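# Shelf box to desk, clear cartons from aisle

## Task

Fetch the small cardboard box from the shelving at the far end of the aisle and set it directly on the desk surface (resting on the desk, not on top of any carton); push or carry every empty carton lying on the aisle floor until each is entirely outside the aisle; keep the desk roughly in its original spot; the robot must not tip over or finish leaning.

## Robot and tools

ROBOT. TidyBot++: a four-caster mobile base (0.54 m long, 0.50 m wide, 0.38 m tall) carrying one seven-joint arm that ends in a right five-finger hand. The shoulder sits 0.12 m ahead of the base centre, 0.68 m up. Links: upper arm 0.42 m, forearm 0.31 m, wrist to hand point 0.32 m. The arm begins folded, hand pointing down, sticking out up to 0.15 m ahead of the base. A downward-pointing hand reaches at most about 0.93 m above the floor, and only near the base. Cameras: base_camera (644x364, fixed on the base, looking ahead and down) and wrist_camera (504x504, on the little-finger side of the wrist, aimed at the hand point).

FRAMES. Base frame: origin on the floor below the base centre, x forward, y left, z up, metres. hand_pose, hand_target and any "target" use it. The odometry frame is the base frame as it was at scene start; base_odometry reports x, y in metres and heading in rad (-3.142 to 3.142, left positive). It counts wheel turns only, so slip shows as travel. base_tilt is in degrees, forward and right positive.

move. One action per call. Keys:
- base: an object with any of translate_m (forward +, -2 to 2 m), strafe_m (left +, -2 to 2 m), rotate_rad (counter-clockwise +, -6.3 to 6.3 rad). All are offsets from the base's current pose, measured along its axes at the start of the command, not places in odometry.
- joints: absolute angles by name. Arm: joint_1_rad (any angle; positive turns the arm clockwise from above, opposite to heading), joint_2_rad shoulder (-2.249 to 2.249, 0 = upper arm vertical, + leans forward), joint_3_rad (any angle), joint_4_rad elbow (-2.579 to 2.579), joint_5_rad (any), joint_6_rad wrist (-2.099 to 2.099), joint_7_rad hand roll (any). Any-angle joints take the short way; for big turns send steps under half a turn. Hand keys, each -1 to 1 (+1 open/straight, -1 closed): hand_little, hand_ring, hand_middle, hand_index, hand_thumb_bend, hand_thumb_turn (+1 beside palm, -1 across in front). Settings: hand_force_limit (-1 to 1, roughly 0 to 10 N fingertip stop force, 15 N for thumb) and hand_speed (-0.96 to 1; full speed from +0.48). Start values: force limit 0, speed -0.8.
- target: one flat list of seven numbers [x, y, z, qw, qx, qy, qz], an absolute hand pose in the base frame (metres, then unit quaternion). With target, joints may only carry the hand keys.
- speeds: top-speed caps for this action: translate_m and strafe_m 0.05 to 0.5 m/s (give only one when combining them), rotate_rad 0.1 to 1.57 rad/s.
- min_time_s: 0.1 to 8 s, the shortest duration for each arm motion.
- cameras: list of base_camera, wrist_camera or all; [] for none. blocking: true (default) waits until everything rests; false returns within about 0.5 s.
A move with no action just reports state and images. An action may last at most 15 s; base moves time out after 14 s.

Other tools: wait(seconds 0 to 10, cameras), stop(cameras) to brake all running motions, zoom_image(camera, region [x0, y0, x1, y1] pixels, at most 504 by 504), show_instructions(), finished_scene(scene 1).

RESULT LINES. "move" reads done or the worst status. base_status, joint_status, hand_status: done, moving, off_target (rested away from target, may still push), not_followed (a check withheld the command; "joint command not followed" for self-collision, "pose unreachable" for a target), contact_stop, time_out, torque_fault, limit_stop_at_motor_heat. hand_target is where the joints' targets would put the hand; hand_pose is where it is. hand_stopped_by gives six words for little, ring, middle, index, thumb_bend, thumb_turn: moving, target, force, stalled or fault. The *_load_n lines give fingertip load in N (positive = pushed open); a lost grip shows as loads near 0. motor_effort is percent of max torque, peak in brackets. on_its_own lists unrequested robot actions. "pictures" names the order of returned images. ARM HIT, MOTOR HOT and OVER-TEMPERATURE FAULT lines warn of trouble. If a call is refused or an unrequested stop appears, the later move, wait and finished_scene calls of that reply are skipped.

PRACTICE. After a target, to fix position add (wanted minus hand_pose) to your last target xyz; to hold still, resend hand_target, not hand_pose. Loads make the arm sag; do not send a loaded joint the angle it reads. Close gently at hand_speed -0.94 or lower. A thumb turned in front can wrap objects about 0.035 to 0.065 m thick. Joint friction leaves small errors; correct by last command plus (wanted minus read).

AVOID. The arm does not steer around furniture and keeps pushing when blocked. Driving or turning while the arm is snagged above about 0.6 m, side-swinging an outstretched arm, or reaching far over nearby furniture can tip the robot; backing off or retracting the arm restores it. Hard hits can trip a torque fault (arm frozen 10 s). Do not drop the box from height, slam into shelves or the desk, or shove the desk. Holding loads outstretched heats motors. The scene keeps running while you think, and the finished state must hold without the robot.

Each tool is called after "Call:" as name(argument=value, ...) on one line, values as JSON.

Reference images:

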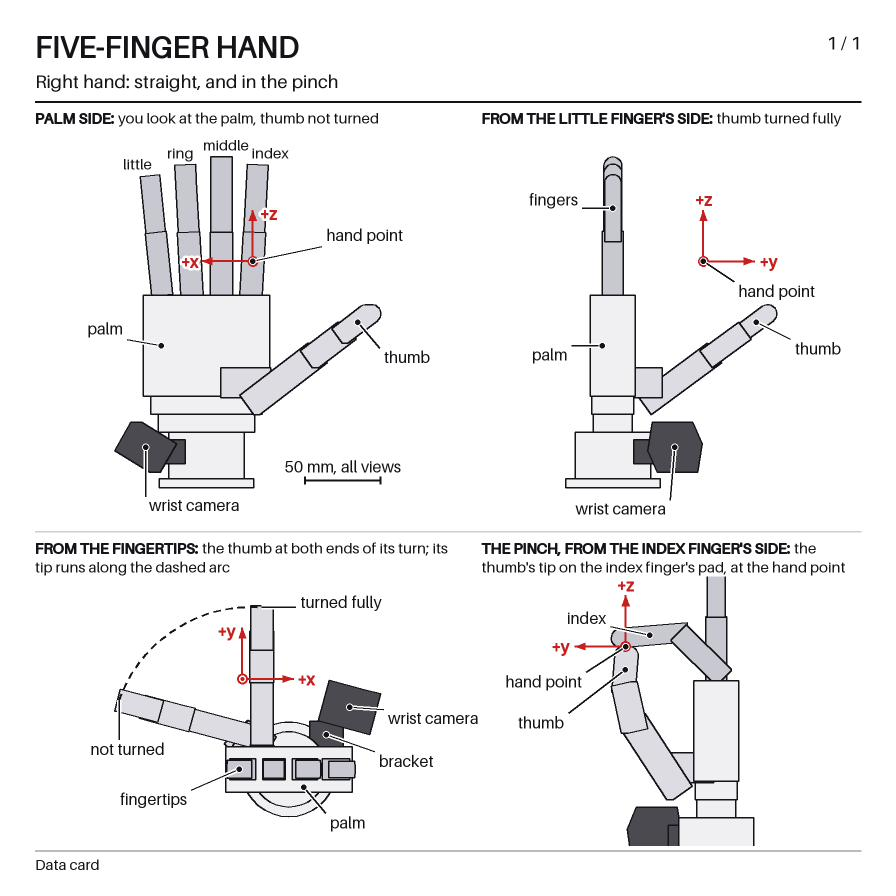

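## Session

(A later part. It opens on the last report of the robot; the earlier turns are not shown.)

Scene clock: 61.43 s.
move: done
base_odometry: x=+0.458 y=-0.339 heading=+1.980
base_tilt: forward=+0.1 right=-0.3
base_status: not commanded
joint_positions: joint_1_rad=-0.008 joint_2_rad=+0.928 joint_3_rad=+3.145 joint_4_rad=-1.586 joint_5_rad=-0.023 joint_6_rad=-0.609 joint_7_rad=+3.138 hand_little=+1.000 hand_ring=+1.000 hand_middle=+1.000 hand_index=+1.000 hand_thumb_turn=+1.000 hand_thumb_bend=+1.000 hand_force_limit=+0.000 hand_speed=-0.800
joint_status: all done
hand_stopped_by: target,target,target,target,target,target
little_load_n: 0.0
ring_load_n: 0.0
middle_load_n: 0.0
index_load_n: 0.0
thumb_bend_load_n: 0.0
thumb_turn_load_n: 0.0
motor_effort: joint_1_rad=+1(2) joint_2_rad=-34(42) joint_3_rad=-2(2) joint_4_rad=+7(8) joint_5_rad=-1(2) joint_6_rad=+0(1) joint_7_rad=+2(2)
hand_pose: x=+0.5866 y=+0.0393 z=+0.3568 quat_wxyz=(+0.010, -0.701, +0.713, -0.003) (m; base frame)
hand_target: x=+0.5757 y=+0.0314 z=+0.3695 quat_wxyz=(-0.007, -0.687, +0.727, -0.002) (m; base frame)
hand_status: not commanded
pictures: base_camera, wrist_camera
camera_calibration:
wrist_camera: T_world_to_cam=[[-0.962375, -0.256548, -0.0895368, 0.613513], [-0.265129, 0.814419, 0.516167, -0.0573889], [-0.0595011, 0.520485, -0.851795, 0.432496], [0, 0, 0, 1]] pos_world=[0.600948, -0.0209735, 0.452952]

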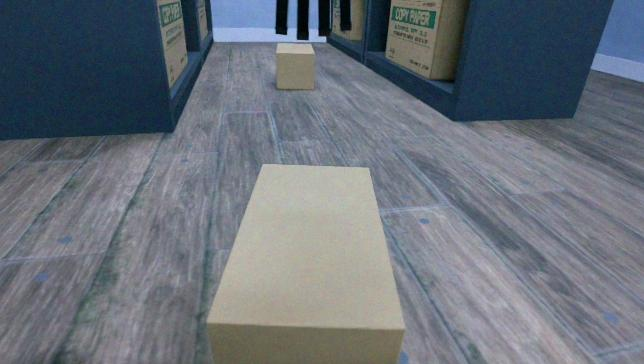

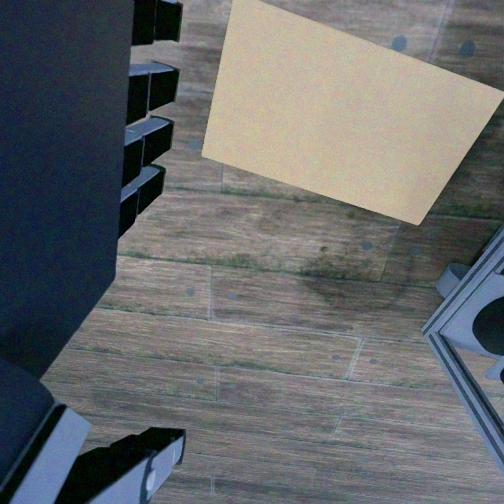

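Call:
move(base={"strafe_m": 0.52}, joints={"joint_1_rad": 0, "joint_2_rad": -1.2, "joint_4_rad": -2.03, "joint_6_rad": -0.6, "joint_7_rad": -1.832})

Call:
move(base={"rotate_rad": -1.35}, cameras=["all"])

Scene clock: 66.67 s.
move: done
base_odometry: x=-0.019 y=-0.546 heading=+1.980
base_tilt: forward=+0.0 right=-0.4
base_status: done
joint_positions: joint_1_rad=-0.007 joint_2_rad=-1.189 joint_3_rad=+3.145 joint_4_rad=-2.014 joint_5_rad=-0.021 joint_6_rad=-0.611 joint_7_rad=+4.379 hand_little=+1.000 hand_ring=+1.000 hand_middle=+1.000 hand_index=+1.000 hand_thumb_turn=+1.000 hand_thumb_bend=+1.000 hand_force_limit=+0.000 hand_speed=-0.800
joint_status: all done
hand_stopped_by: target,target,target,target,target,target
little_load_n: 0.0
ring_load_n: 0.0
middle_load_n: 0.0
index_load_n: 0.0
thumb_bend_load_n: 0.0
thumb_turn_load_n: 0.0
motor_effort: joint_1_rad=+1(4) joint_2_rad=+15(37) joint_3_rad=+0(3) joint_4_rad=+13(15) joint_5_rad=-1(2) joint_6_rad=+8(9) joint_7_rad=+2(3)
hand_pose: x=+0.2862 y=-0.0409 z=+1.0458 quat_wxyz=(+0.138, -0.649, +0.110, -0.740) (m; base frame)
hand_target: x=+0.2834 y=-0.0534 z=+1.0475 quat_wxyz=(+0.089, -0.650, +0.084, -0.750) (m; base frame)
hand_status: not commanded
pictures: none

Scene clock: 68.80 s.
move: done
base_odometry: x=-0.019 y=-0.546 heading=+0.631
base_tilt: forward=+0.1 right=-0.4
base_status: done
joint_positions: joint_1_rad=-0.007 joint_2_rad=-1.189 joint_3_rad=+3.145 joint_4_rad=-2.015 joint_5_rad=-0.021 joint_6_rad=-0.611 joint_7_rad=+4.382 hand_little=+1.000 hand_ring=+1.000 hand_middle=+1.000 hand_index=+1.000 hand_thumb_turn=+1.000 hand_thumb_bend=+1.000 hand_force_limit=+0.000 hand_speed=-0.800
joint_status: not commanded
hand_stopped_by: target,target,target,target,target,target
little_load_n: 0.0
ring_load_n: 0.0
middle_load_n: 0.0
index_load_n: 0.0
thumb_bend_load_n: 0.0
thumb_turn_load_n: 0.0
motor_effort: joint_1_rad=+1(2) joint_2_rad=+15(16) joint_3_rad=+0(1) joint_4_rad=+13(13) joint_5_rad=-1(1) joint_6_rad=+8(8) joint_7_rad=+1(2)
hand_pose: x=+0.2863 y=-0.0411 z=+1.0455 quat_wxyz=(+0.137, -0.649, +0.109, -0.740) (m; base frame)
hand_target: x=+0.2834 y=-0.0534 z=+1.0475 quat_wxyz=(+0.089, -0.650, +0.084, -0.750) (m; base frame)
hand_status: not commanded
pictures: base_camera, wrist_camera
camera_calibration:
wrist_camera: T_world_to_cam=[[0.0950181, -0.993556, -0.0617855, 0.00346781], [-0.393966, 0.0194674, -0.918919, 1.07763], [0.9142, 0.111655, -0.389578, 0.264276], [0, 0, 0, 1]] pos_world=[0.182621, -0.0470411, 1.09343]

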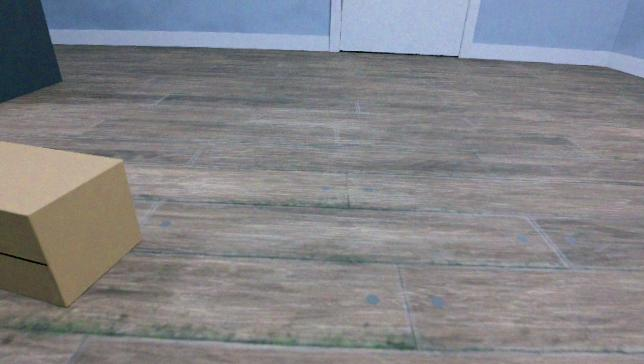

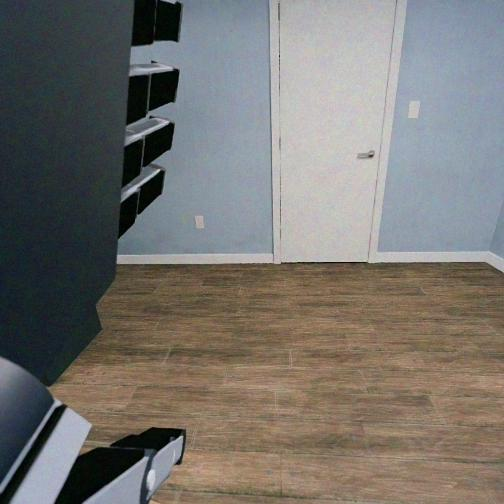

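Call:
move(base={"strafe_m": 0.38}, cameras=["base_camera"])

Call:
move(base={"translate_m": 1.08}, speeds={"translate_m": 0.2}, cameras=["base_camera"])

Scene clock: 71.50 s.
move: done
base_odometry: x=-0.243 y=-0.239 heading=+0.631
base_tilt: forward=+0.0 right=-0.4
base_status: done
joint_positions: joint_1_rad=-0.005 joint_2_rad=-1.189 joint_3_rad=+3.145 joint_4_rad=-2.015 joint_5_rad=-0.019 joint_6_rad=-0.611 joint_7_rad=+4.382 hand_little=+1.000 hand_ring=+1.000 hand_middle=+1.000 hand_index=+1.000 hand_thumb_turn=+1.000 hand_thumb_bend=+1.000 hand_force_limit=+0.000 hand_speed=-0.800
joint_status: not commanded
hand_stopped_by: target,target,target,target,target,target
little_load_n: 0.0
ring_load_n: 0.0
middle_load_n: 0.0
index_load_n: 0.0
thumb_bend_load_n: 0.0
thumb_turn_load_n: 0.0
motor_effort: joint_1_rad=+1(3) joint_2_rad=+14(16) joint_3_rad=+0(2) joint_4_rad=+13(13) joint_5_rad=+0(2) joint_6_rad=+8(8) joint_7_rad=+2(2)
hand_pose: x=+0.2862 y=-0.0417 z=+1.0455 quat_wxyz=(+0.135, -0.649, +0.109, -0.740) (m; base frame)
hand_target: x=+0.2834 y=-0.0534 z=+1.0475 quat_wxyz=(+0.089, -0.650, +0.084, -0.750) (m; base frame)
hand_status: not commanded
pictures: base_camera

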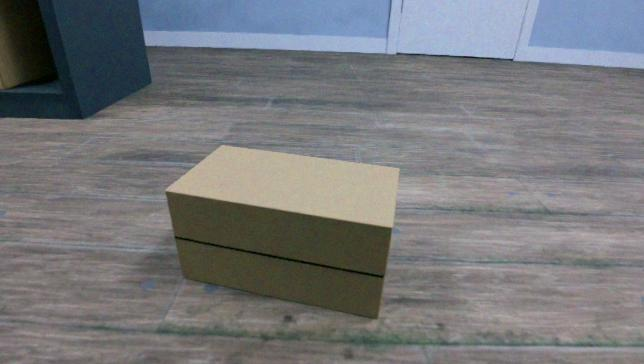

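Scene clock: 77.57 s.
move: done
base_odometry: x=+0.629 y=+0.398 heading=+0.631
base_tilt: forward=+0.0 right=-0.4
base_status: done
joint_positions: joint_1_rad=-0.005 joint_2_rad=-1.193 joint_3_rad=+3.145 joint_4_rad=-2.021 joint_5_rad=-0.019 joint_6_rad=-0.611 joint_7_rad=+4.382 hand_little=+1.000 hand_ring=+1.000 hand_middle=+1.000 hand_index=+1.000 hand_thumb_turn=+1.000 hand_thumb_bend=+1.000 hand_force_limit=+0.000 hand_speed=-0.800
joint_status: not commanded
hand_stopped_by: target,target,target,target,target,target
little_load_n: 0.0
ring_load_n: 0.0
middle_load_n: 0.0
index_load_n: 0.0
thumb_bend_load_n: 0.0
thumb_turn_load_n: 0.0
motor_effort: joint_1_rad=+1(2) joint_2_rad=+15(17) joint_3_rad=+0(1) joint_4_rad=+12(14) joint_5_rad=+0(1) joint_6_rad=+8(8) joint_7_rad=+1(2)
hand_pose: x=+0.2858 y=-0.0417 z=+1.0431 quat_wxyz=(+0.135, -0.650, +0.109, -0.740) (m; base frame)
hand_target: x=+0.2834 y=-0.0534 z=+1.0475 quat_wxyz=(+0.089, -0.650, +0.084, -0.750) (m; base frame)
hand_status: not commanded
pictures: base_camera

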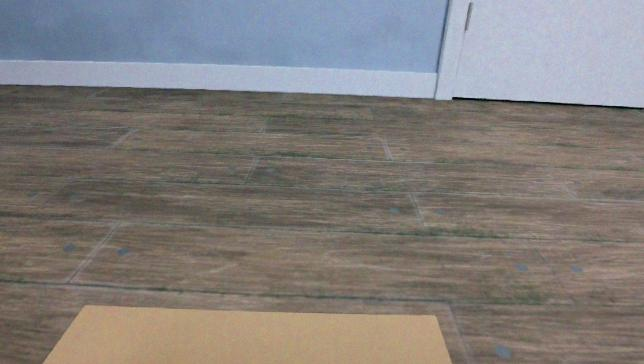

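Call:
move(base={"translate_m": -0.33}, cameras=["base_camera"])

Call:
move(base={"rotate_rad": 1.43}, cameras=["base_camera"])

Scene clock: 81.47 s.
move: done
base_odometry: x=+0.362 y=+0.203 heading=+0.631
base_tilt: forward=+0.0 right=-0.4
base_status: done
joint_positions: joint_1_rad=-0.005 joint_2_rad=-1.203 joint_3_rad=+3.145 joint_4_rad=-2.024 joint_5_rad=-0.017 joint_6_rad=-0.611 joint_7_rad=+4.382 hand_little=+1.000 hand_ring=+1.000 hand_middle=+1.000 hand_index=+1.000 hand_thumb_turn=+1.000 hand_thumb_bend=+1.000 hand_force_limit=+0.000 hand_speed=-0.800
joint_status: not commanded
hand_stopped_by: target,target,target,target,target,target
little_load_n: 0.0
ring_load_n: 0.0
middle_load_n: 0.0
index_load_n: 0.0
thumb_bend_load_n: 0.0
thumb_turn_load_n: 0.0
motor_effort: joint_1_rad=+1(2) joint_2_rad=+14(17) joint_3_rad=+0(1) joint_4_rad=+13(14) joint_5_rad=+0(2) joint_6_rad=+8(8) joint_7_rad=+1(2)
hand_pose: x=+0.2828 y=-0.0421 z=+1.0430 quat_wxyz=(+0.135, -0.647, +0.109, -0.742) (m; base frame)
hand_target: x=+0.2834 y=-0.0534 z=+1.0475 quat_wxyz=(+0.089, -0.650, +0.084, -0.750) (m; base frame)
hand_status: not commanded
pictures: base_camera

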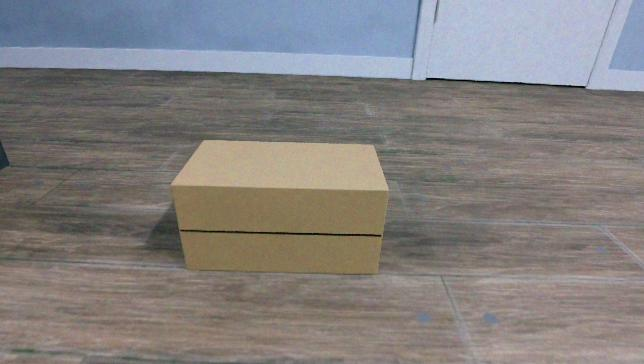

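Scene clock: 83.67 s.
move: done
base_odometry: x=+0.362 y=+0.203 heading=+2.060
base_tilt: forward=+0.0 right=-0.4
base_status: done
joint_positions: joint_1_rad=-0.005 joint_2_rad=-1.203 joint_3_rad=+3.145 joint_4_rad=-2.024 joint_5_rad=-0.017 joint_6_rad=-0.611 joint_7_rad=+4.382 hand_little=+1.000 hand_ring=+1.000 hand_middle=+1.000 hand_index=+1.000 hand_thumb_turn=+1.000 hand_thumb_bend=+1.000 hand_force_limit=+0.000 hand_speed=-0.800
joint_status: not commanded
hand_stopped_by: target,target,target,target,target,target
little_load_n: 0.0
ring_load_n: 0.0
middle_load_n: 0.0
index_load_n: 0.0
thumb_bend_load_n: 0.0
thumb_turn_load_n: 0.0
motor_effort: joint_1_rad=+1(2) joint_2_rad=+15(16) joint_3_rad=+0(1) joint_4_rad=+12(13) joint_5_rad=-1(1) joint_6_rad=+8(8) joint_7_rad=+1(2)
hand_pose: x=+0.2828 y=-0.0421 z=+1.0430 quat_wxyz=(+0.135, -0.647, +0.109, -0.742) (m; base frame)
hand_target: x=+0.2834 y=-0.0534 z=+1.0475 quat_wxyz=(+0.089, -0.650, +0.084, -0.750) (m; base frame)
hand_status: not commanded
pictures: base_camera

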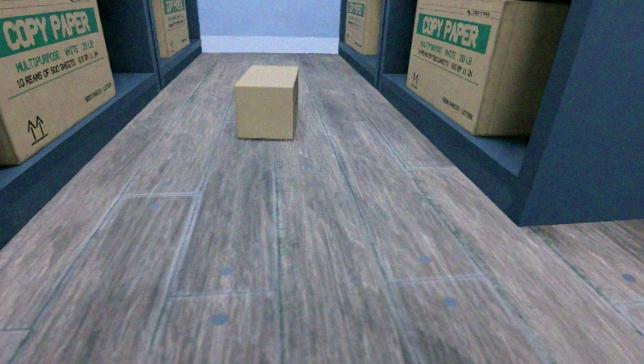

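Call:
move(base={"translate_m": 0.743, "strafe_m": 0.125, "rotate_rad": 0.03}, speeds={"translate_m": 0.3}, cameras=["all"])

Call:
move(joints={"joint_1_rad": 0.005, "joint_2_rad": 1.04, "joint_3_rad": 3.14, "joint_4_rad": -1.48, "joint_5_rad": 0.02, "joint_6_rad": -0.614, "joint_7_rad": 3.142}, min_time_s=3, cameras=["all"])

Scene clock: 87.70 s.
move: done
base_odometry: x=-0.097 y=+0.801 heading=+2.090
base_tilt: forward=+0.0 right=-0.4
base_status: done
joint_positions: joint_1_rad=-0.005 joint_2_rad=-1.203 joint_3_rad=+3.145 joint_4_rad=-2.025 joint_5_rad=-0.017 joint_6_rad=-0.611 joint_7_rad=+4.382 hand_little=+1.000 hand_ring=+1.000 hand_middle=+1.000 hand_index=+1.000 hand_thumb_turn=+1.000 hand_thumb_bend=+1.000 hand_force_limit=+0.000 hand_speed=-0.800
joint_status: not commanded
hand_stopped_by: target,target,target,target,target,target
little_load_n: 0.0
ring_load_n: 0.0
middle_load_n: 0.0
index_load_n: -0.5
thumb_bend_load_n: 0.0
thumb_turn_load_n: 0.0
motor_effort: joint_1_rad=+1(2) joint_2_rad=+15(18) joint_3_rad=+0(1) joint_4_rad=+12(13) joint_5_rad=+0(2) joint_6_rad=+8(8) joint_7_rad=+1(2)
hand_pose: x=+0.2831 y=-0.0421 z=+1.0427 quat_wxyz=(+0.135, -0.648, +0.109, -0.742) (m; base frame)
hand_target: x=+0.2834 y=-0.0534 z=+1.0475 quat_wxyz=(+0.089, -0.650, +0.084, -0.750) (m; base frame)
hand_status: not commanded
pictures: base_camera, wrist_camera
camera_calibration:
wrist_camera: T_world_to_cam=[[0.0909959, -0.99415, -0.0581806, -0.0000527053], [-0.38993, 0.0181892, -0.920665, 1.07439], [0.916337, 0.106463, -0.385994, 0.261606], [0, 0, 0, 1]] pos_world=[0.179224, -0.0474462, 1.09013]

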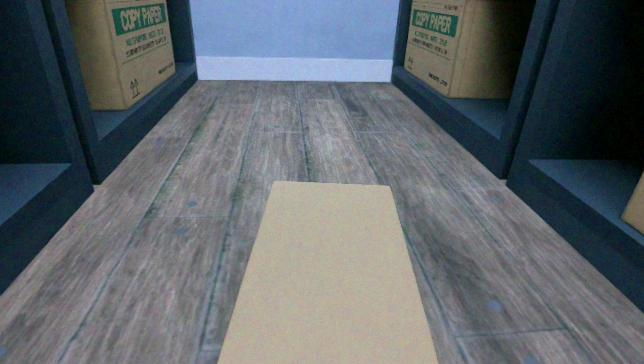

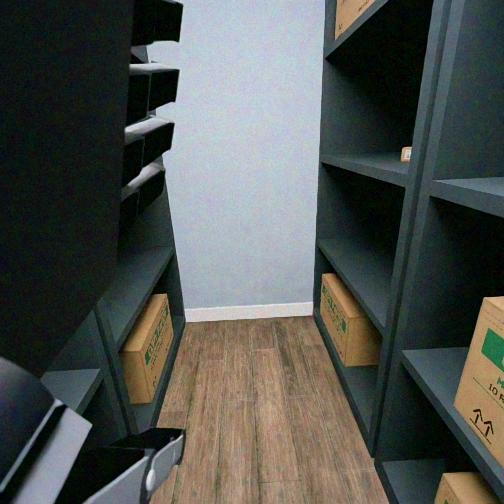

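Scene clock: 91.20 s.
move: done
base_odometry: x=-0.097 y=+0.801 heading=+2.090
base_tilt: forward=+0.1 right=-0.4
base_status: not commanded
joint_positions: joint_1_rad=-0.005 joint_2_rad=+1.025 joint_3_rad=+3.145 joint_4_rad=-1.503 joint_5_rad=-0.017 joint_6_rad=-0.611 joint_7_rad=+3.213 hand_little=+1.000 hand_ring=+1.000 hand_middle=+1.000 hand_index=+1.000 hand_thumb_turn=+1.000 hand_thumb_bend=+1.000 hand_force_limit=+0.000 hand_speed=-0.800
joint_status: all done
hand_stopped_by: target,target,target,target,target,target
little_load_n: 0.0
ring_load_n: 0.0
middle_load_n: 0.0
index_load_n: 0.0
thumb_bend_load_n: 0.0
thumb_turn_load_n: 0.0
motor_effort: joint_1_rad=+1(2) joint_2_rad=-36(38) joint_3_rad=-1(2) joint_4_rad=+7(15) joint_5_rad=-2(2) joint_6_rad=+0(9) joint_7_rad=+2(3)
hand_pose: x=+0.5988 y=+0.0326 z=+0.3211 quat_wxyz=(+0.004, -0.728, +0.686, +0.001) (m; base frame)
hand_target: x=+0.6068 y=+0.0259 z=+0.3164 quat_wxyz=(-0.001, -0.711, +0.703, -0.006) (m; base frame)
hand_status: not commanded
pictures: base_camera, wrist_camera
camera_calibration:
wrist_camera: T_world_to_cam=[[-0.941137, -0.329785, -0.074182, 0.605008], [-0.319001, 0.793932, 0.5176, 0.0022561], [-0.111801, 0.510797, -0.852401, 0.438201], [0, 0, 0, 1]] pos_world=[0.619106, -0.0261001, 0.417236]

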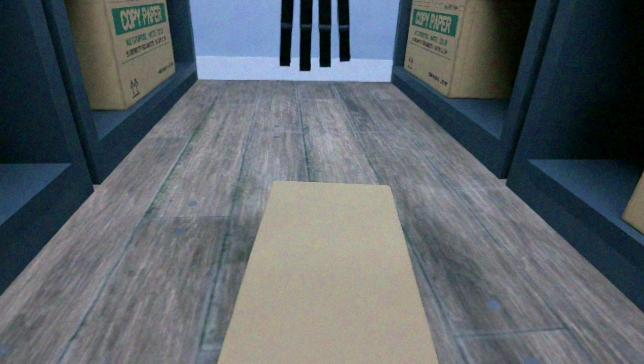

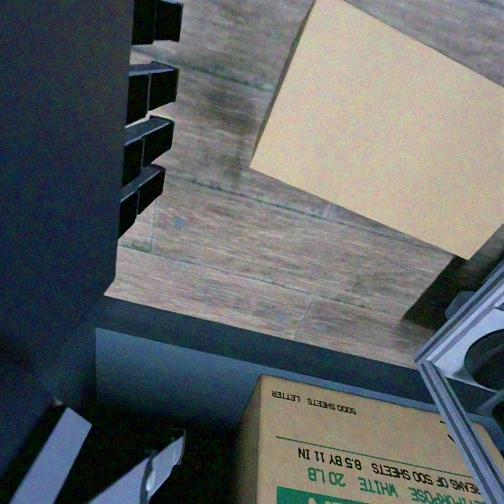

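Call:
move(base={"translate_m": 0.01, "strafe_m": -0.02})

Call:
move(joints={"joint_2_rad": 1.222, "joint_4_rad": -1.44, "joint_6_rad": -0.44, "joint_7_rad": 3.07}, min_time_s=1.5, cameras=["all"])

Call:
move(joints={"joint_2_rad": 1.36, "joint_4_rad": -1.345, "joint_6_rad": -0.395}, min_time_s=1.2, cameras=["all"])

Scene clock: 92.57 s.
move: done
base_odometry: x=-0.085 y=+0.820 heading=+2.091
base_tilt: forward=+0.1 right=-0.3
base_status: done
joint_positions: joint_1_rad=+0.003 joint_2_rad=+1.025 joint_3_rad=+3.145 joint_4_rad=-1.499 joint_5_rad=-0.017 joint_6_rad=-0.611 joint_7_rad=+3.211 hand_little=+1.000 hand_ring=+1.000 hand_middle=+1.000 hand_index=+1.000 hand_thumb_turn=+1.000 hand_thumb_bend=+1.000 hand_force_limit=+0.000 hand_speed=-0.800
joint_status: not commanded
hand_stopped_by: target,target,target,target,target,target
little_load_n: 0.0
ring_load_n: 0.0
middle_load_n: 0.0
index_load_n: 0.0
thumb_bend_load_n: 0.0
thumb_turn_load_n: 0.5
motor_effort: joint_1_rad=+1(5) joint_2_rad=-36(37) joint_3_rad=-2(3) joint_4_rad=+7(8) joint_5_rad=-1(2) joint_6_rad=+0(1) joint_7_rad=+1(2)
hand_pose: x=+0.6012 y=+0.0290 z=+0.3216 quat_wxyz=(+0.005, -0.725, +0.689, +0.000) (m; base frame)
hand_target: x=+0.6068 y=+0.0259 z=+0.3164 quat_wxyz=(-0.001, -0.711, +0.703, -0.006) (m; base frame)
hand_status: not commanded
pictures: none

Scene clock: 94.40 s.
move: done
base_odometry: x=-0.085 y=+0.820 heading=+2.091
base_tilt: forward=+0.1 right=-0.4
base_status: not commanded
joint_positions: joint_1_rad=+0.003 joint_2_rad=+1.204 joint_3_rad=+3.145 joint_4_rad=-1.461 joint_5_rad=-0.017 joint_6_rad=-0.480 joint_7_rad=+3.140 hand_little=+1.000 hand_ring=+1.000 hand_middle=+1.000 hand_index=+1.000 hand_thumb_turn=+1.000 hand_thumb_bend=+1.000 hand_force_limit=+0.000 hand_speed=-0.800
joint_status: all done
hand_stopped_by: target,target,target,target,target,target
little_load_n: 0.0
ring_load_n: 0.0
middle_load_n: 0.0
index_load_n: 0.0
thumb_bend_load_n: 0.0
thumb_turn_load_n: 0.0
motor_effort: joint_1_rad=+1(1) joint_2_rad=-37(39) joint_3_rad=-1(2) joint_4_rad=+5(8) joint_5_rad=-1(1) joint_6_rad=+0(2) joint_7_rad=+1(2)
hand_pose: x=+0.5957 y=+0.0327 z=+0.2319 quat_wxyz=(+0.001, -0.700, +0.714, +0.003) (m; base frame)
hand_target: x=+0.6140 y=+0.0311 z=+0.2224 quat_wxyz=(+0.012, -0.686, +0.727, -0.016) (m; base frame)
hand_status: not commanded
pictures: base_camera, wrist_camera
camera_calibration:
wrist_camera: T_world_to_cam=[[-0.9652, -0.252658, -0.0674791, 0.60569], [-0.250366, 0.818229, 0.517512, 0.00569053], [-0.0755403, 0.516397, -0.853011, 0.339975], [0, 0, 0, 1]] pos_world=[0.611718, -0.0271856, 0.327929]

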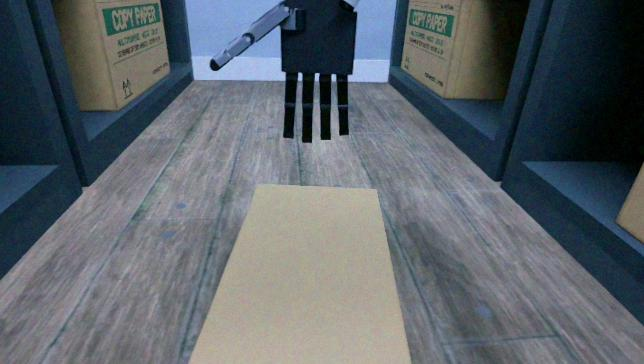

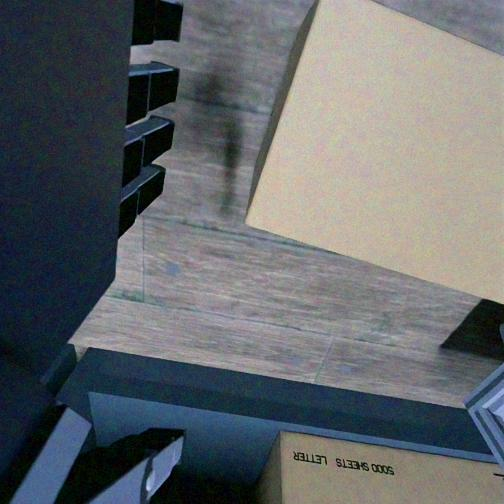

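Scene clock: 95.93 s.
move: done
base_odometry: x=-0.085 y=+0.820 heading=+2.091
base_tilt: forward=+0.1 right=-0.4
base_status: not commanded
joint_positions: joint_1_rad=+0.003 joint_2_rad=+1.340 joint_3_rad=+3.145 joint_4_rad=-1.365 joint_5_rad=-0.017 joint_6_rad=-0.435 joint_7_rad=+3.139 hand_little=+1.000 hand_ring=+1.000 hand_middle=+1.000 hand_index=+1.000 hand_thumb_turn=+1.000 hand_thumb_bend=+1.000 hand_force_limit=+0.000 hand_speed=-0.800
joint_status: all done
hand_stopped_by: target,target,target,target,target,target
little_load_n: 0.0
ring_load_n: 0.0
middle_load_n: 0.0
index_load_n: 0.0
thumb_bend_load_n: 0.0
thumb_turn_load_n: 0.0
motor_effort: joint_1_rad=+1(1) joint_2_rad=-37(39) joint_3_rad=-2(2) joint_4_rad=+6(6) joint_5_rad=-1(2) joint_6_rad=+0(2) joint_7_rad=+2(2)
hand_pose: x=+0.6030 y=+0.0325 z=+0.1713 quat_wxyz=(+0.002, -0.700, +0.715, +0.001) (m; base frame)
hand_target: x=+0.6185 y=+0.0313 z=+0.1606 quat_wxyz=(+0.013, -0.686, +0.727, -0.017) (m; base frame)
hand_status: not commanded
pictures: base_camera, wrist_camera
camera_calibration:
wrist_camera: T_world_to_cam=[[-0.964835, -0.252682, -0.0724283, 0.609232], [-0.253095, 0.818645, 0.515522, 0.0410462], [-0.0709698, 0.515725, -0.85381, 0.286444], [0, 0, 0, 1]] pos_world=[0.618526, -0.0273868, 0.267534]

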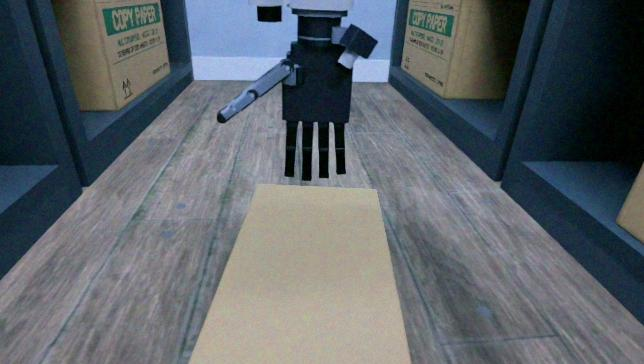

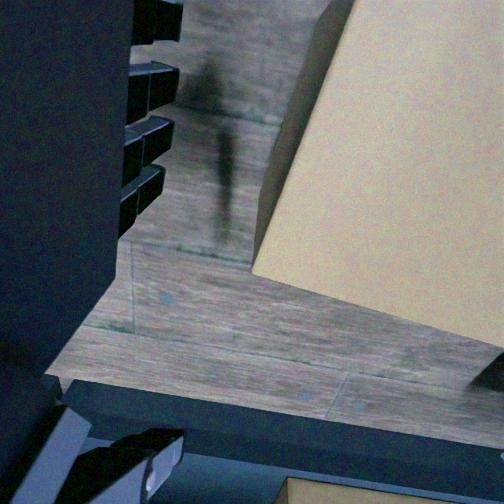

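Call:
move(joints={"joint_2_rad": 1.497, "joint_4_rad": -1.262, "joint_6_rad": -0.347}, min_time_s=1.5)

Call:
move(base={"translate_m": -0.7}, speeds={"translate_m": 0.16}, cameras=["all"])

Call:
move(base={"translate_m": -0.7, "strafe_m": 0.2}, speeds={"translate_m": 0.16}, cameras=["all"])

Scene clock: 99.13 s.
move: done
base_odometry: x=-0.085 y=+0.820 heading=+2.091
base_tilt: forward=+0.1 right=-0.4
base_status: not commanded
joint_positions: joint_1_rad=+0.003 joint_2_rad=+1.476 joint_3_rad=+3.145 joint_4_rad=-1.282 joint_5_rad=-0.017 joint_6_rad=-0.387 joint_7_rad=+3.139 hand_little=+1.000 hand_ring=+1.000 hand_middle=+1.000 hand_index=+1.000 hand_thumb_turn=+1.000 hand_thumb_bend=+1.000 hand_force_limit=+0.000 hand_speed=-0.800
joint_status: all done
hand_stopped_by: target,target,target,target,target,target
little_load_n: 0.0
ring_load_n: 0.0
middle_load_n: 0.0
index_load_n: 0.0
thumb_bend_load_n: 0.0
thumb_turn_load_n: 0.0
motor_effort: joint_1_rad=+1(1) joint_2_rad=-38(39) joint_3_rad=-1(2) joint_4_rad=+4(6) joint_5_rad=-1(2) joint_6_rad=+0(1) joint_7_rad=+1(2)
hand_pose: x=+0.5953 y=+0.0323 z=+0.1083 quat_wxyz=(+0.000, -0.700, +0.715, +0.002) (m; base frame)
hand_target: x=+0.6092 y=+0.0316 z=+0.0971 quat_wxyz=(+0.011, -0.686, +0.727, -0.014) (m; base frame)
hand_status: not commanded
pictures: none

Scene clock: 104.10 s.
move: done
base_odometry: x=+0.263 y=+0.212 heading=+2.091
base_tilt: forward=+0.1 right=-0.4
base_status: done
joint_positions: joint_1_rad=+0.003 joint_2_rad=+1.477 joint_3_rad=+3.145 joint_4_rad=-1.275 joint_5_rad=-0.017 joint_6_rad=-0.382 joint_7_rad=+3.139 hand_little=+1.000 hand_ring=+1.000 hand_middle=+1.000 hand_index=+1.000 hand_thumb_turn=+1.000 hand_thumb_bend=+1.000 hand_force_limit=+0.000 hand_speed=-0.800
joint_status: not commanded
hand_stopped_by: target,target,target,target,target,target
little_load_n: 0.0
ring_load_n: 0.0
middle_load_n: 0.0
index_load_n: 0.0
thumb_bend_load_n: 0.0
thumb_turn_load_n: 0.0
motor_effort: joint_1_rad=+1(3) joint_2_rad=-35(39) joint_3_rad=-2(3) joint_4_rad=+4(5) joint_5_rad=-1(2) joint_6_rad=+1(1) joint_7_rad=+1(2)
hand_pose: x=+0.6007 y=+0.0323 z=+0.1081 quat_wxyz=(+0.004, -0.699, +0.715, -0.002) (m; base frame)
hand_target: x=+0.6092 y=+0.0316 z=+0.0971 quat_wxyz=(+0.011, -0.686, +0.727, -0.014) (m; base frame)
hand_status: not commanded
pictures: base_camera, wrist_camera
camera_calibration:
wrist_camera: T_world_to_cam=[[-0.964604, -0.251966, -0.0778009, 0.60283], [-0.255419, 0.819339, 0.513268, 0.0747841], [-0.0655807, 0.514972, -0.854695, 0.229349], [0, 0, 0, 1]] pos_world=[0.615634, -0.027489, 0.20454]

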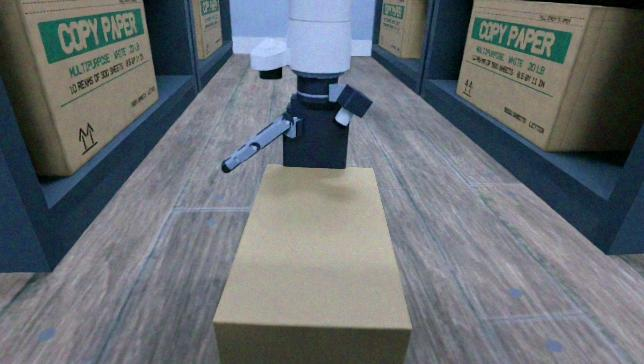

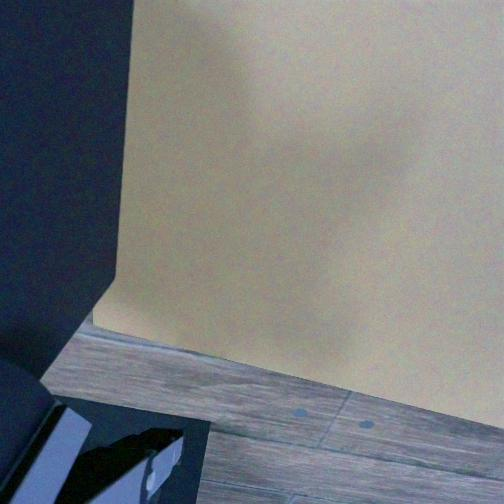

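Scene clock: 109.27 s.
move: done
base_odometry: x=+0.437 y=-0.495 heading=+2.091
base_tilt: forward=+0.1 right=-0.3
base_status: done
joint_positions: joint_1_rad=+0.003 joint_2_rad=+1.478 joint_3_rad=+3.145 joint_4_rad=-1.269 joint_5_rad=-0.017 joint_6_rad=-0.375 joint_7_rad=+3.139 hand_little=+1.000 hand_ring=+1.000 hand_middle=+1.000 hand_index=+1.000 hand_thumb_turn=+1.000 hand_thumb_bend=+1.000 hand_force_limit=+0.000 hand_speed=-0.800
joint_status: not commanded
hand_stopped_by: target,target,target,target,target,target
little_load_n: -0.5
ring_load_n: 0.0
middle_load_n: 0.0
index_load_n: 0.0
thumb_bend_load_n: 0.0
thumb_turn_load_n: 0.0
motor_effort: joint_1_rad=+1(2) joint_2_rad=-36(39) joint_3_rad=-2(3) joint_4_rad=+5(5) joint_5_rad=-1(2) joint_6_rad=+0(1) joint_7_rad=+1(2)
hand_pose: x=+0.6059 y=+0.0322 z=+0.1076 quat_wxyz=(+0.008, -0.699, +0.715, -0.006) (m; base frame)
hand_target: x=+0.6092 y=+0.0316 z=+0.0971 quat_wxyz=(+0.011, -0.686, +0.727, -0.014) (m; base frame)
hand_status: not commanded
pictures: base_camera, wrist_camera
camera_calibration:
wrist_camera: T_world_to_cam=[[-0.963661, -0.251892, -0.088929, 0.608339], [-0.261271, 0.819426, 0.510175, 0.080351], [-0.0556383, 0.51487, -0.855461, 0.223325], [0, 0, 0, 1]] pos_world=[0.619651, -0.0275893, 0.204152]

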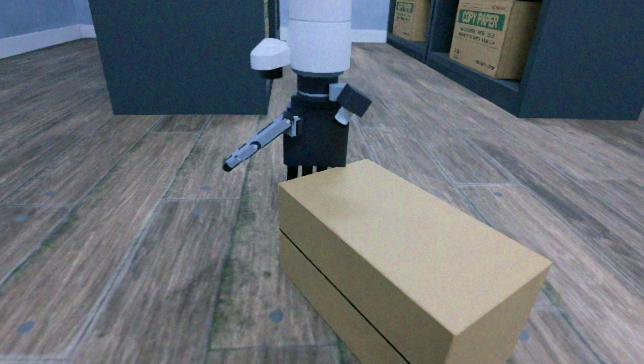

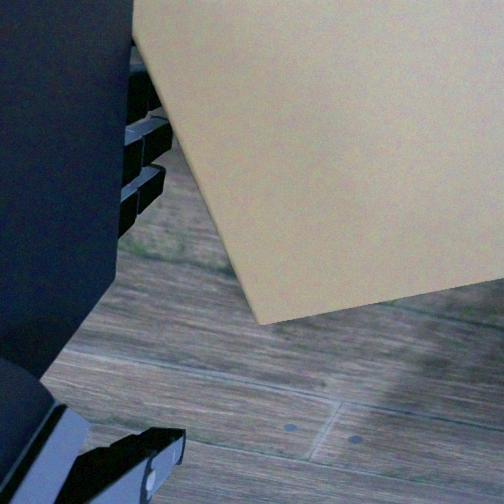

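Call:
move(joints={"joint_1_rad": 0, "joint_2_rad": 0.9, "joint_4_rad": -1.6, "joint_6_rad": -0.65})

Call:
move(base={"strafe_m": -0.62, "rotate_rad": 0.11}, joints={"joint_1_rad": 0, "joint_2_rad": -1.2, "joint_4_rad": -2.03, "joint_6_rad": -0.4, "joint_7_rad": -1.832}, cameras=["all"])

Scene clock: 112.73 s.
move: done
base_odometry: x=+0.437 y=-0.495 heading=+2.091
base_tilt: forward=+0.1 right=-0.4
base_status: not commanded
joint_positions: joint_1_rad=+0.003 joint_2_rad=+0.928 joint_3_rad=+3.145 joint_4_rad=-1.586 joint_5_rad=-0.017 joint_6_rad=-0.609 joint_7_rad=+3.139 hand_little=+1.000 hand_ring=+1.000 hand_middle=+1.000 hand_index=+1.000 hand_thumb_turn=+1.000 hand_thumb_bend=+1.000 hand_force_limit=+0.000 hand_speed=-0.800
joint_status: all done
hand_stopped_by: target,target,target,target,target,target
little_load_n: 0.0
ring_load_n: 0.0
middle_load_n: -0.5
index_load_n: 0.0
thumb_bend_load_n: 0.0
thumb_turn_load_n: 0.0
motor_effort: joint_1_rad=+1(2) joint_2_rad=-34(41) joint_3_rad=-1(3) joint_4_rad=+6(8) joint_5_rad=-1(2) joint_6_rad=+0(1) joint_7_rad=+1(2)
hand_pose: x=+0.5869 y=+0.0335 z=+0.3567 quat_wxyz=(+0.009, -0.699, +0.715, -0.004) (m; base frame)
hand_target: x=+0.5756 y=+0.0324 z=+0.3696 quat_wxyz=(-0.007, -0.688, +0.726, -0.001) (m; base frame)
hand_status: not commanded
pictures: none

Scene clock: 115.93 s.
move: done
base_odometry: x=+0.976 y=-0.187 heading=+2.201
base_tilt: forward=+0.1 right=-0.3
base_status: done
joint_positions: joint_1_rad=-0.006 joint_2_rad=-1.189 joint_3_rad=+3.137 joint_4_rad=-2.014 joint_5_rad=-0.017 joint_6_rad=-0.452 joint_7_rad=+4.379 hand_little=+1.000 hand_ring=+1.000 hand_middle=+1.000 hand_index=+1.000 hand_thumb_turn=+1.000 hand_thumb_bend=+1.000 hand_force_limit=+0.000 hand_speed=-0.800
joint_status: all done
hand_stopped_by: target,target,target,target,target,target
little_load_n: 0.0
ring_load_n: 0.0
middle_load_n: 0.0
index_load_n: 0.0
thumb_bend_load_n: 0.0
thumb_turn_load_n: 0.0
motor_effort: joint_1_rad=+1(8) joint_2_rad=+15(37) joint_3_rad=+0(3) joint_4_rad=+13(15) joint_5_rad=-1(2) joint_6_rad=+7(9) joint_7_rad=+1(3)
hand_pose: x=+0.2827 y=-0.0395 z=+1.0977 quat_wxyz=(+0.143, -0.588, +0.097, -0.790) (m; base frame)
hand_target: x=+0.2768 y=-0.0514 z=+1.1122 quat_wxyz=(+0.096, -0.572, +0.072, -0.811) (m; base frame)
hand_status: not commanded
pictures: base_camera, wrist_camera
camera_calibration:
wrist_camera: T_world_to_cam=[[0.100677, -0.994032, -0.0419951, -0.0147631], [-0.242792, 0.0163868, -0.96994, 1.13728], [0.96484, 0.107847, -0.239693, 0.10878], [0, 0, 0, 1]] pos_world=[0.172653, -0.045043, 1.12855]

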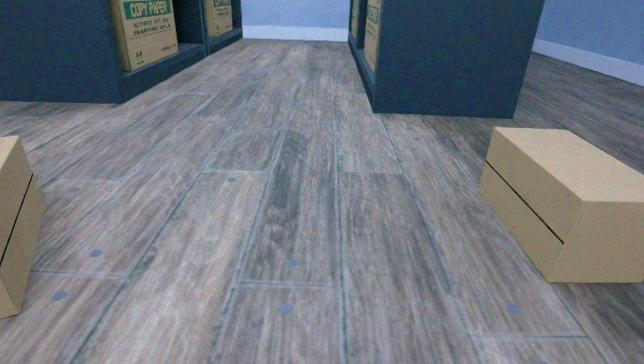

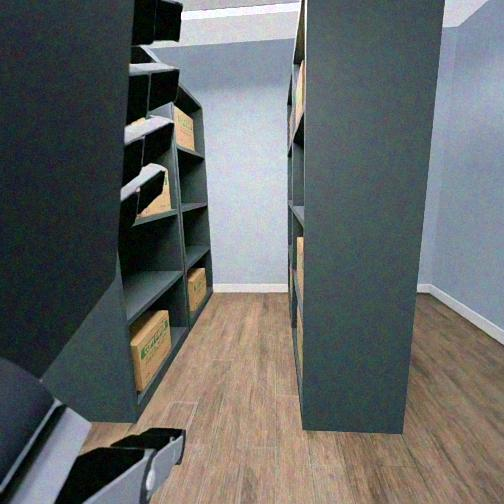

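Call:
move(base={"translate_m": 0.48, "strafe_m": 0.0}, speeds={"translate_m": 0.3})

Call:
move(base={"strafe_m": 0.42}, speeds={"strafe_m": 0.2}, cameras=["all"])

Scene clock: 118.90 s.
move: done
base_odometry: x=+0.693 y=+0.201 heading=+2.201
base_tilt: forward=+0.1 right=-0.4
base_status: done
joint_positions: joint_1_rad=-0.006 joint_2_rad=-1.194 joint_3_rad=+3.137 joint_4_rad=-2.021 joint_5_rad=-0.017 joint_6_rad=-0.449 joint_7_rad=+4.382 hand_little=+1.000 hand_ring=+1.000 hand_middle=+1.000 hand_index=+1.000 hand_thumb_turn=+1.000 hand_thumb_bend=+1.000 hand_force_limit=+0.000 hand_speed=-0.800
joint_status: not commanded
hand_stopped_by: target,target,target,target,target,target
little_load_n: 0.0
ring_load_n: 0.0
middle_load_n: 0.0
index_load_n: 0.0
thumb_bend_load_n: 0.0
thumb_turn_load_n: 0.0
motor_effort: joint_1_rad=+1(2) joint_2_rad=+16(17) joint_3_rad=+0(1) joint_4_rad=+12(14) joint_5_rad=+0(2) joint_6_rad=+7(8) joint_7_rad=+1(2)
hand_pose: x=+0.2823 y=-0.0397 z=+1.0957 quat_wxyz=(+0.142, -0.588, +0.096, -0.790) (m; base frame)
hand_target: x=+0.2768 y=-0.0514 z=+1.1122 quat_wxyz=(+0.096, -0.572, +0.072, -0.811) (m; base frame)
hand_status: not commanded
pictures: none

Scene clock: 121.70 s.
move: done
base_odometry: x=+0.353 y=-0.046 heading=+2.201
base_tilt: forward=+0.0 right=-0.4
base_status: done
joint_positions: joint_1_rad=-0.006 joint_2_rad=-1.194 joint_3_rad=+3.137 joint_4_rad=-2.021 joint_5_rad=-0.016 joint_6_rad=-0.449 joint_7_rad=+4.382 hand_little=+1.000 hand_ring=+1.000 hand_middle=+1.000 hand_index=+1.000 hand_thumb_turn=+1.000 hand_thumb_bend=+1.000 hand_force_limit=+0.000 hand_speed=-0.800
joint_status: not commanded
hand_stopped_by: target,target,target,target,target,target
little_load_n: 0.0
ring_load_n: 0.0
middle_load_n: 0.5
index_load_n: 0.0
thumb_bend_load_n: 0.0
thumb_turn_load_n: 0.0
motor_effort: joint_1_rad=+1(3) joint_2_rad=+15(16) joint_3_rad=+1(2) joint_4_rad=+12(13) joint_5_rad=-1(1) joint_6_rad=+7(8) joint_7_rad=+1(2)
hand_pose: x=+0.2823 y=-0.0397 z=+1.0958 quat_wxyz=(+0.142, -0.588, +0.096, -0.791) (m; base frame)
hand_target: x=+0.2768 y=-0.0514 z=+1.1122 quat_wxyz=(+0.096, -0.572, +0.072, -0.811) (m; base frame)
hand_status: not commanded
pictures: base_camera, wrist_camera
camera_calibration:
wrist_camera: T_world_to_cam=[[0.0996418, -0.994269, -0.0387465, -0.0182986], [-0.24165, 0.0135939, -0.970268, 1.13529], [0.965234, 0.106042, -0.238911, 0.107655], [0, 0, 0, 1]] pos_world=[0.172254, -0.0450427, 1.12654]

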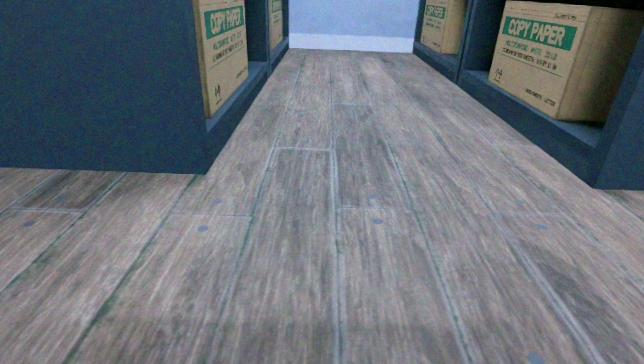

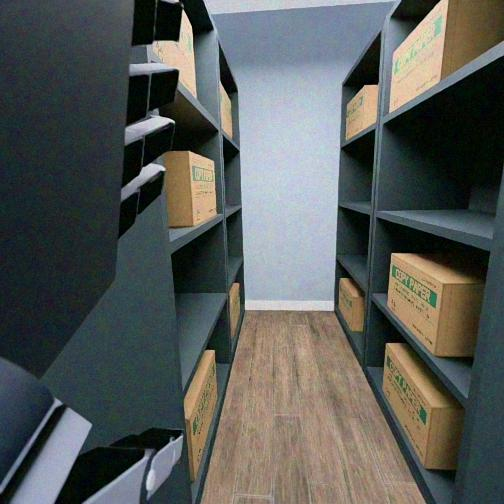

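Call:
move(base={"strafe_m": -0.15})

Call:
move(base={"rotate_rad": -1.591}, joints={"joint_6_rad": -0.203}, cameras=["all"])

Call:
move(base={"strafe_m": 1.0}, speeds={"strafe_m": 0.25}, cameras=["all"])

Scene clock: 126.17 s.
move: done
base_odometry: x=+0.475 y=+0.042 heading=+2.201
base_tilt: forward=+0.0 right=-0.4
base_status: done
joint_positions: joint_1_rad=-0.006 joint_2_rad=-1.195 joint_3_rad=+3.138 joint_4_rad=-2.022 joint_5_rad=-0.016 joint_6_rad=-0.447 joint_7_rad=+4.382 hand_little=+1.000 hand_ring=+1.000 hand_middle=+1.000 hand_index=+1.000 hand_thumb_turn=+1.000 hand_thumb_bend=+1.000 hand_force_limit=+0.000 hand_speed=-0.800
joint_status: not commanded
hand_stopped_by: target,target,target,target,target,target
little_load_n: 0.0
ring_load_n: 0.0
middle_load_n: 0.0
index_load_n: 0.0
thumb_bend_load_n: 0.0
thumb_turn_load_n: 0.0
motor_effort: joint_1_rad=+1(3) joint_2_rad=+15(16) joint_3_rad=+0(2) joint_4_rad=+12(13) joint_5_rad=-1(1) joint_6_rad=+7(8) joint_7_rad=+2(2)
hand_pose: x=+0.2821 y=-0.0399 z=+1.0962 quat_wxyz=(+0.142, -0.587, +0.096, -0.791) (m; base frame)
hand_target: x=+0.2768 y=-0.0514 z=+1.1122 quat_wxyz=(+0.096, -0.572, +0.072, -0.811) (m; base frame)
hand_status: not commanded
pictures: none

Scene clock: 128.47 s.
move: done
base_odometry: x=+0.475 y=+0.042 heading=+0.610
base_tilt: forward=+0.0 right=-0.4
base_status: done
joint_positions: joint_1_rad=-0.006 joint_2_rad=-1.195 joint_3_rad=+3.138 joint_4_rad=-2.027 joint_5_rad=-0.016 joint_6_rad=-0.236 joint_7_rad=+4.382 hand_little=+1.000 hand_ring=+1.000 hand_middle=+1.000 hand_index=+1.000 hand_thumb_turn=+1.000 hand_thumb_bend=+1.000 hand_force_limit=+0.000 hand_speed=-0.800
joint_status: all done
hand_stopped_by: target,target,target,target,target,target
little_load_n: 0.0
ring_load_n: 0.0
middle_load_n: 0.0
index_load_n: -0.5
thumb_bend_load_n: 0.0
thumb_turn_load_n: 0.0
motor_effort: joint_1_rad=+1(2) joint_2_rad=+15(17) joint_3_rad=+0(1) joint_4_rad=+12(14) joint_5_rad=+0(2) joint_6_rad=+7(9) joint_7_rad=+2(2)
hand_pose: x=+0.2668 y=-0.0407 z=+1.1596 quat_wxyz=(+0.151, -0.503, +0.083, -0.847) (m; base frame)
hand_target: x=+0.2580 y=-0.0502 z=+1.1733 quat_wxyz=(+0.104, -0.490, +0.060, -0.863) (m; base frame)
hand_status: not commanded
pictures: base_camera, wrist_camera
camera_calibration:
wrist_camera: T_world_to_cam=[[0.103662, -0.994381, -0.0214411, -0.0363972], [-0.036848, 0.0177029, -0.999164, 1.17258], [0.99393, 0.104365, -0.0348058, -0.10638], [0, 0, 0, 1]] pos_world=[0.152715, -0.0458482, 1.16712]

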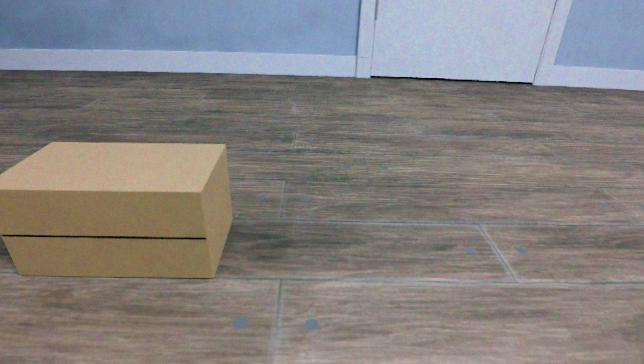

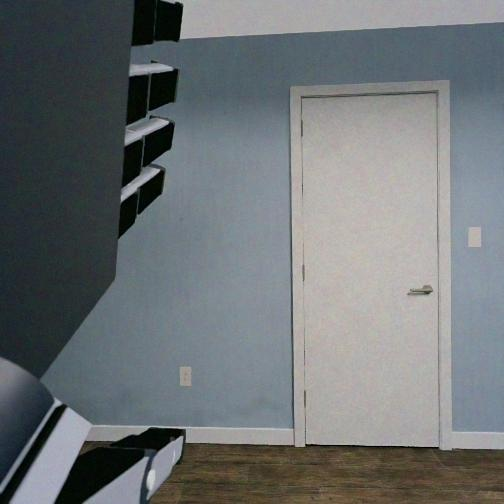

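Scene clock: 133.23 s.
move: done
base_odometry: x=-0.099 y=+0.862 heading=+0.610
base_tilt: forward=+0.1 right=-0.4
base_status: done
joint_positions: joint_1_rad=-0.006 joint_2_rad=-1.195 joint_3_rad=+3.138 joint_4_rad=-2.027 joint_5_rad=-0.016 joint_6_rad=-0.236 joint_7_rad=+4.382 hand_little=+1.000 hand_ring=+1.000 hand_middle=+1.000 hand_index=+1.000 hand_thumb_turn=+1.000 hand_thumb_bend=+1.000 hand_force_limit=+0.000 hand_speed=-0.800
joint_status: not commanded
hand_stopped_by: target,target,target,target,target,target
little_load_n: 0.0
ring_load_n: 0.0
middle_load_n: 0.0
index_load_n: 0.0
thumb_bend_load_n: 0.0
thumb_turn_load_n: 0.0
motor_effort: joint_1_rad=+1(3) joint_2_rad=+16(16) joint_3_rad=+0(2) joint_4_rad=+12(13) joint_5_rad=-1(1) joint_6_rad=+7(7) joint_7_rad=+2(2)
hand_pose: x=+0.2668 y=-0.0408 z=+1.1596 quat_wxyz=(+0.151, -0.503, +0.083, -0.847) (m; base frame)
hand_target: x=+0.2580 y=-0.0502 z=+1.1733 quat_wxyz=(+0.104, -0.490, +0.060, -0.863) (m; base frame)
hand_status: not commanded
pictures: base_camera, wrist_camera
camera_calibration:
wrist_camera: T_world_to_cam=[[0.103566, -0.994394, -0.0213385, -0.0366023], [-0.036839, 0.0176041, -0.999166, 1.17258], [0.99394, 0.104266, -0.0348093, -0.106372], [0, 0, 0, 1]] pos_world=[0.152715, -0.0459483, 1.16712]

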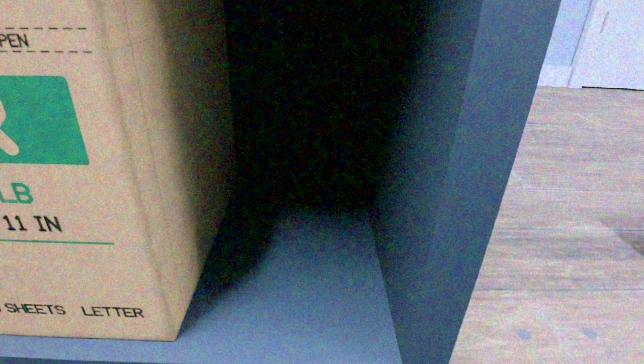

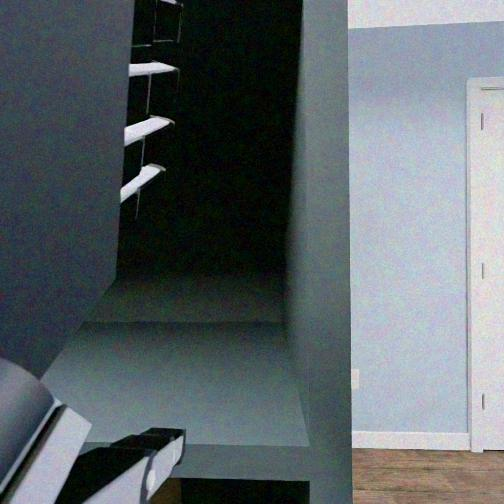

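Call:
move(base={"strafe_m": 0.7}, speeds={"strafe_m": 0.25}, cameras=["all"])

Scene clock: 137.77 s.
move: done
base_odometry: x=-0.500 y=+1.435 heading=+0.609
base_tilt: forward=+0.1 right=-0.4
base_status: done
joint_positions: joint_1_rad=-0.005 joint_2_rad=-1.195 joint_3_rad=+3.138 joint_4_rad=-2.027 joint_5_rad=-0.016 joint_6_rad=-0.236 joint_7_rad=+4.382 hand_little=+1.000 hand_ring=+1.000 hand_middle=+1.000 hand_index=+1.000 hand_thumb_turn=+1.000 hand_thumb_bend=+1.000 hand_force_limit=+0.000 hand_speed=-0.800
joint_status: not commanded
hand_stopped_by: target,target,target,target,target,target
little_load_n: 0.0
ring_load_n: 0.0
middle_load_n: 0.0
index_load_n: 0.0
thumb_bend_load_n: 0.0
thumb_turn_load_n: 0.5
motor_effort: joint_1_rad=+1(3) joint_2_rad=+15(16) joint_3_rad=+0(2) joint_4_rad=+12(13) joint_5_rad=-1(2) joint_6_rad=+7(7) joint_7_rad=+1(2)
hand_pose: x=+0.2668 y=-0.0408 z=+1.1596 quat_wxyz=(+0.151, -0.503, +0.083, -0.847) (m; base frame)
hand_target: x=+0.2580 y=-0.0502 z=+1.1733 quat_wxyz=(+0.104, -0.490, +0.060, -0.863) (m; base frame)
hand_status: not commanded
pictures: base_camera, wrist_camera
camera_calibration:
wrist_camera: T_world_to_cam=[[0.103563, -0.994392, -0.0214381, -0.0364856], [-0.0368462, 0.0177035, -0.999164, 1.17258], [0.99394, 0.104266, -0.0348061, -0.106376], [0, 0, 0, 1]] pos_world=[0.152715, -0.0459484, 1.16712]

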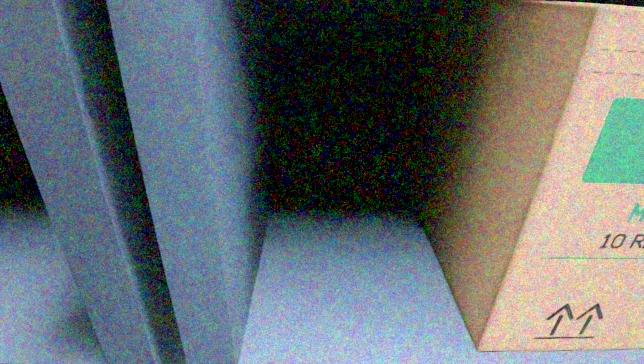

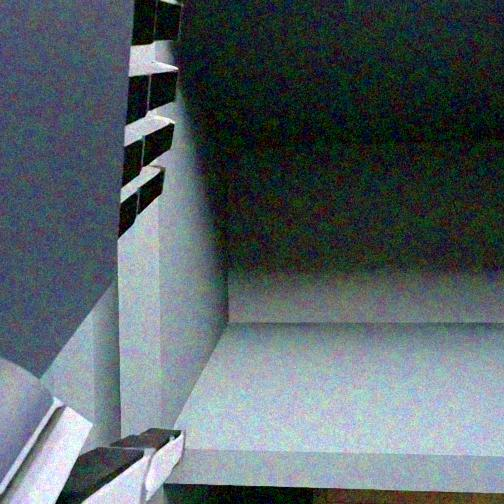

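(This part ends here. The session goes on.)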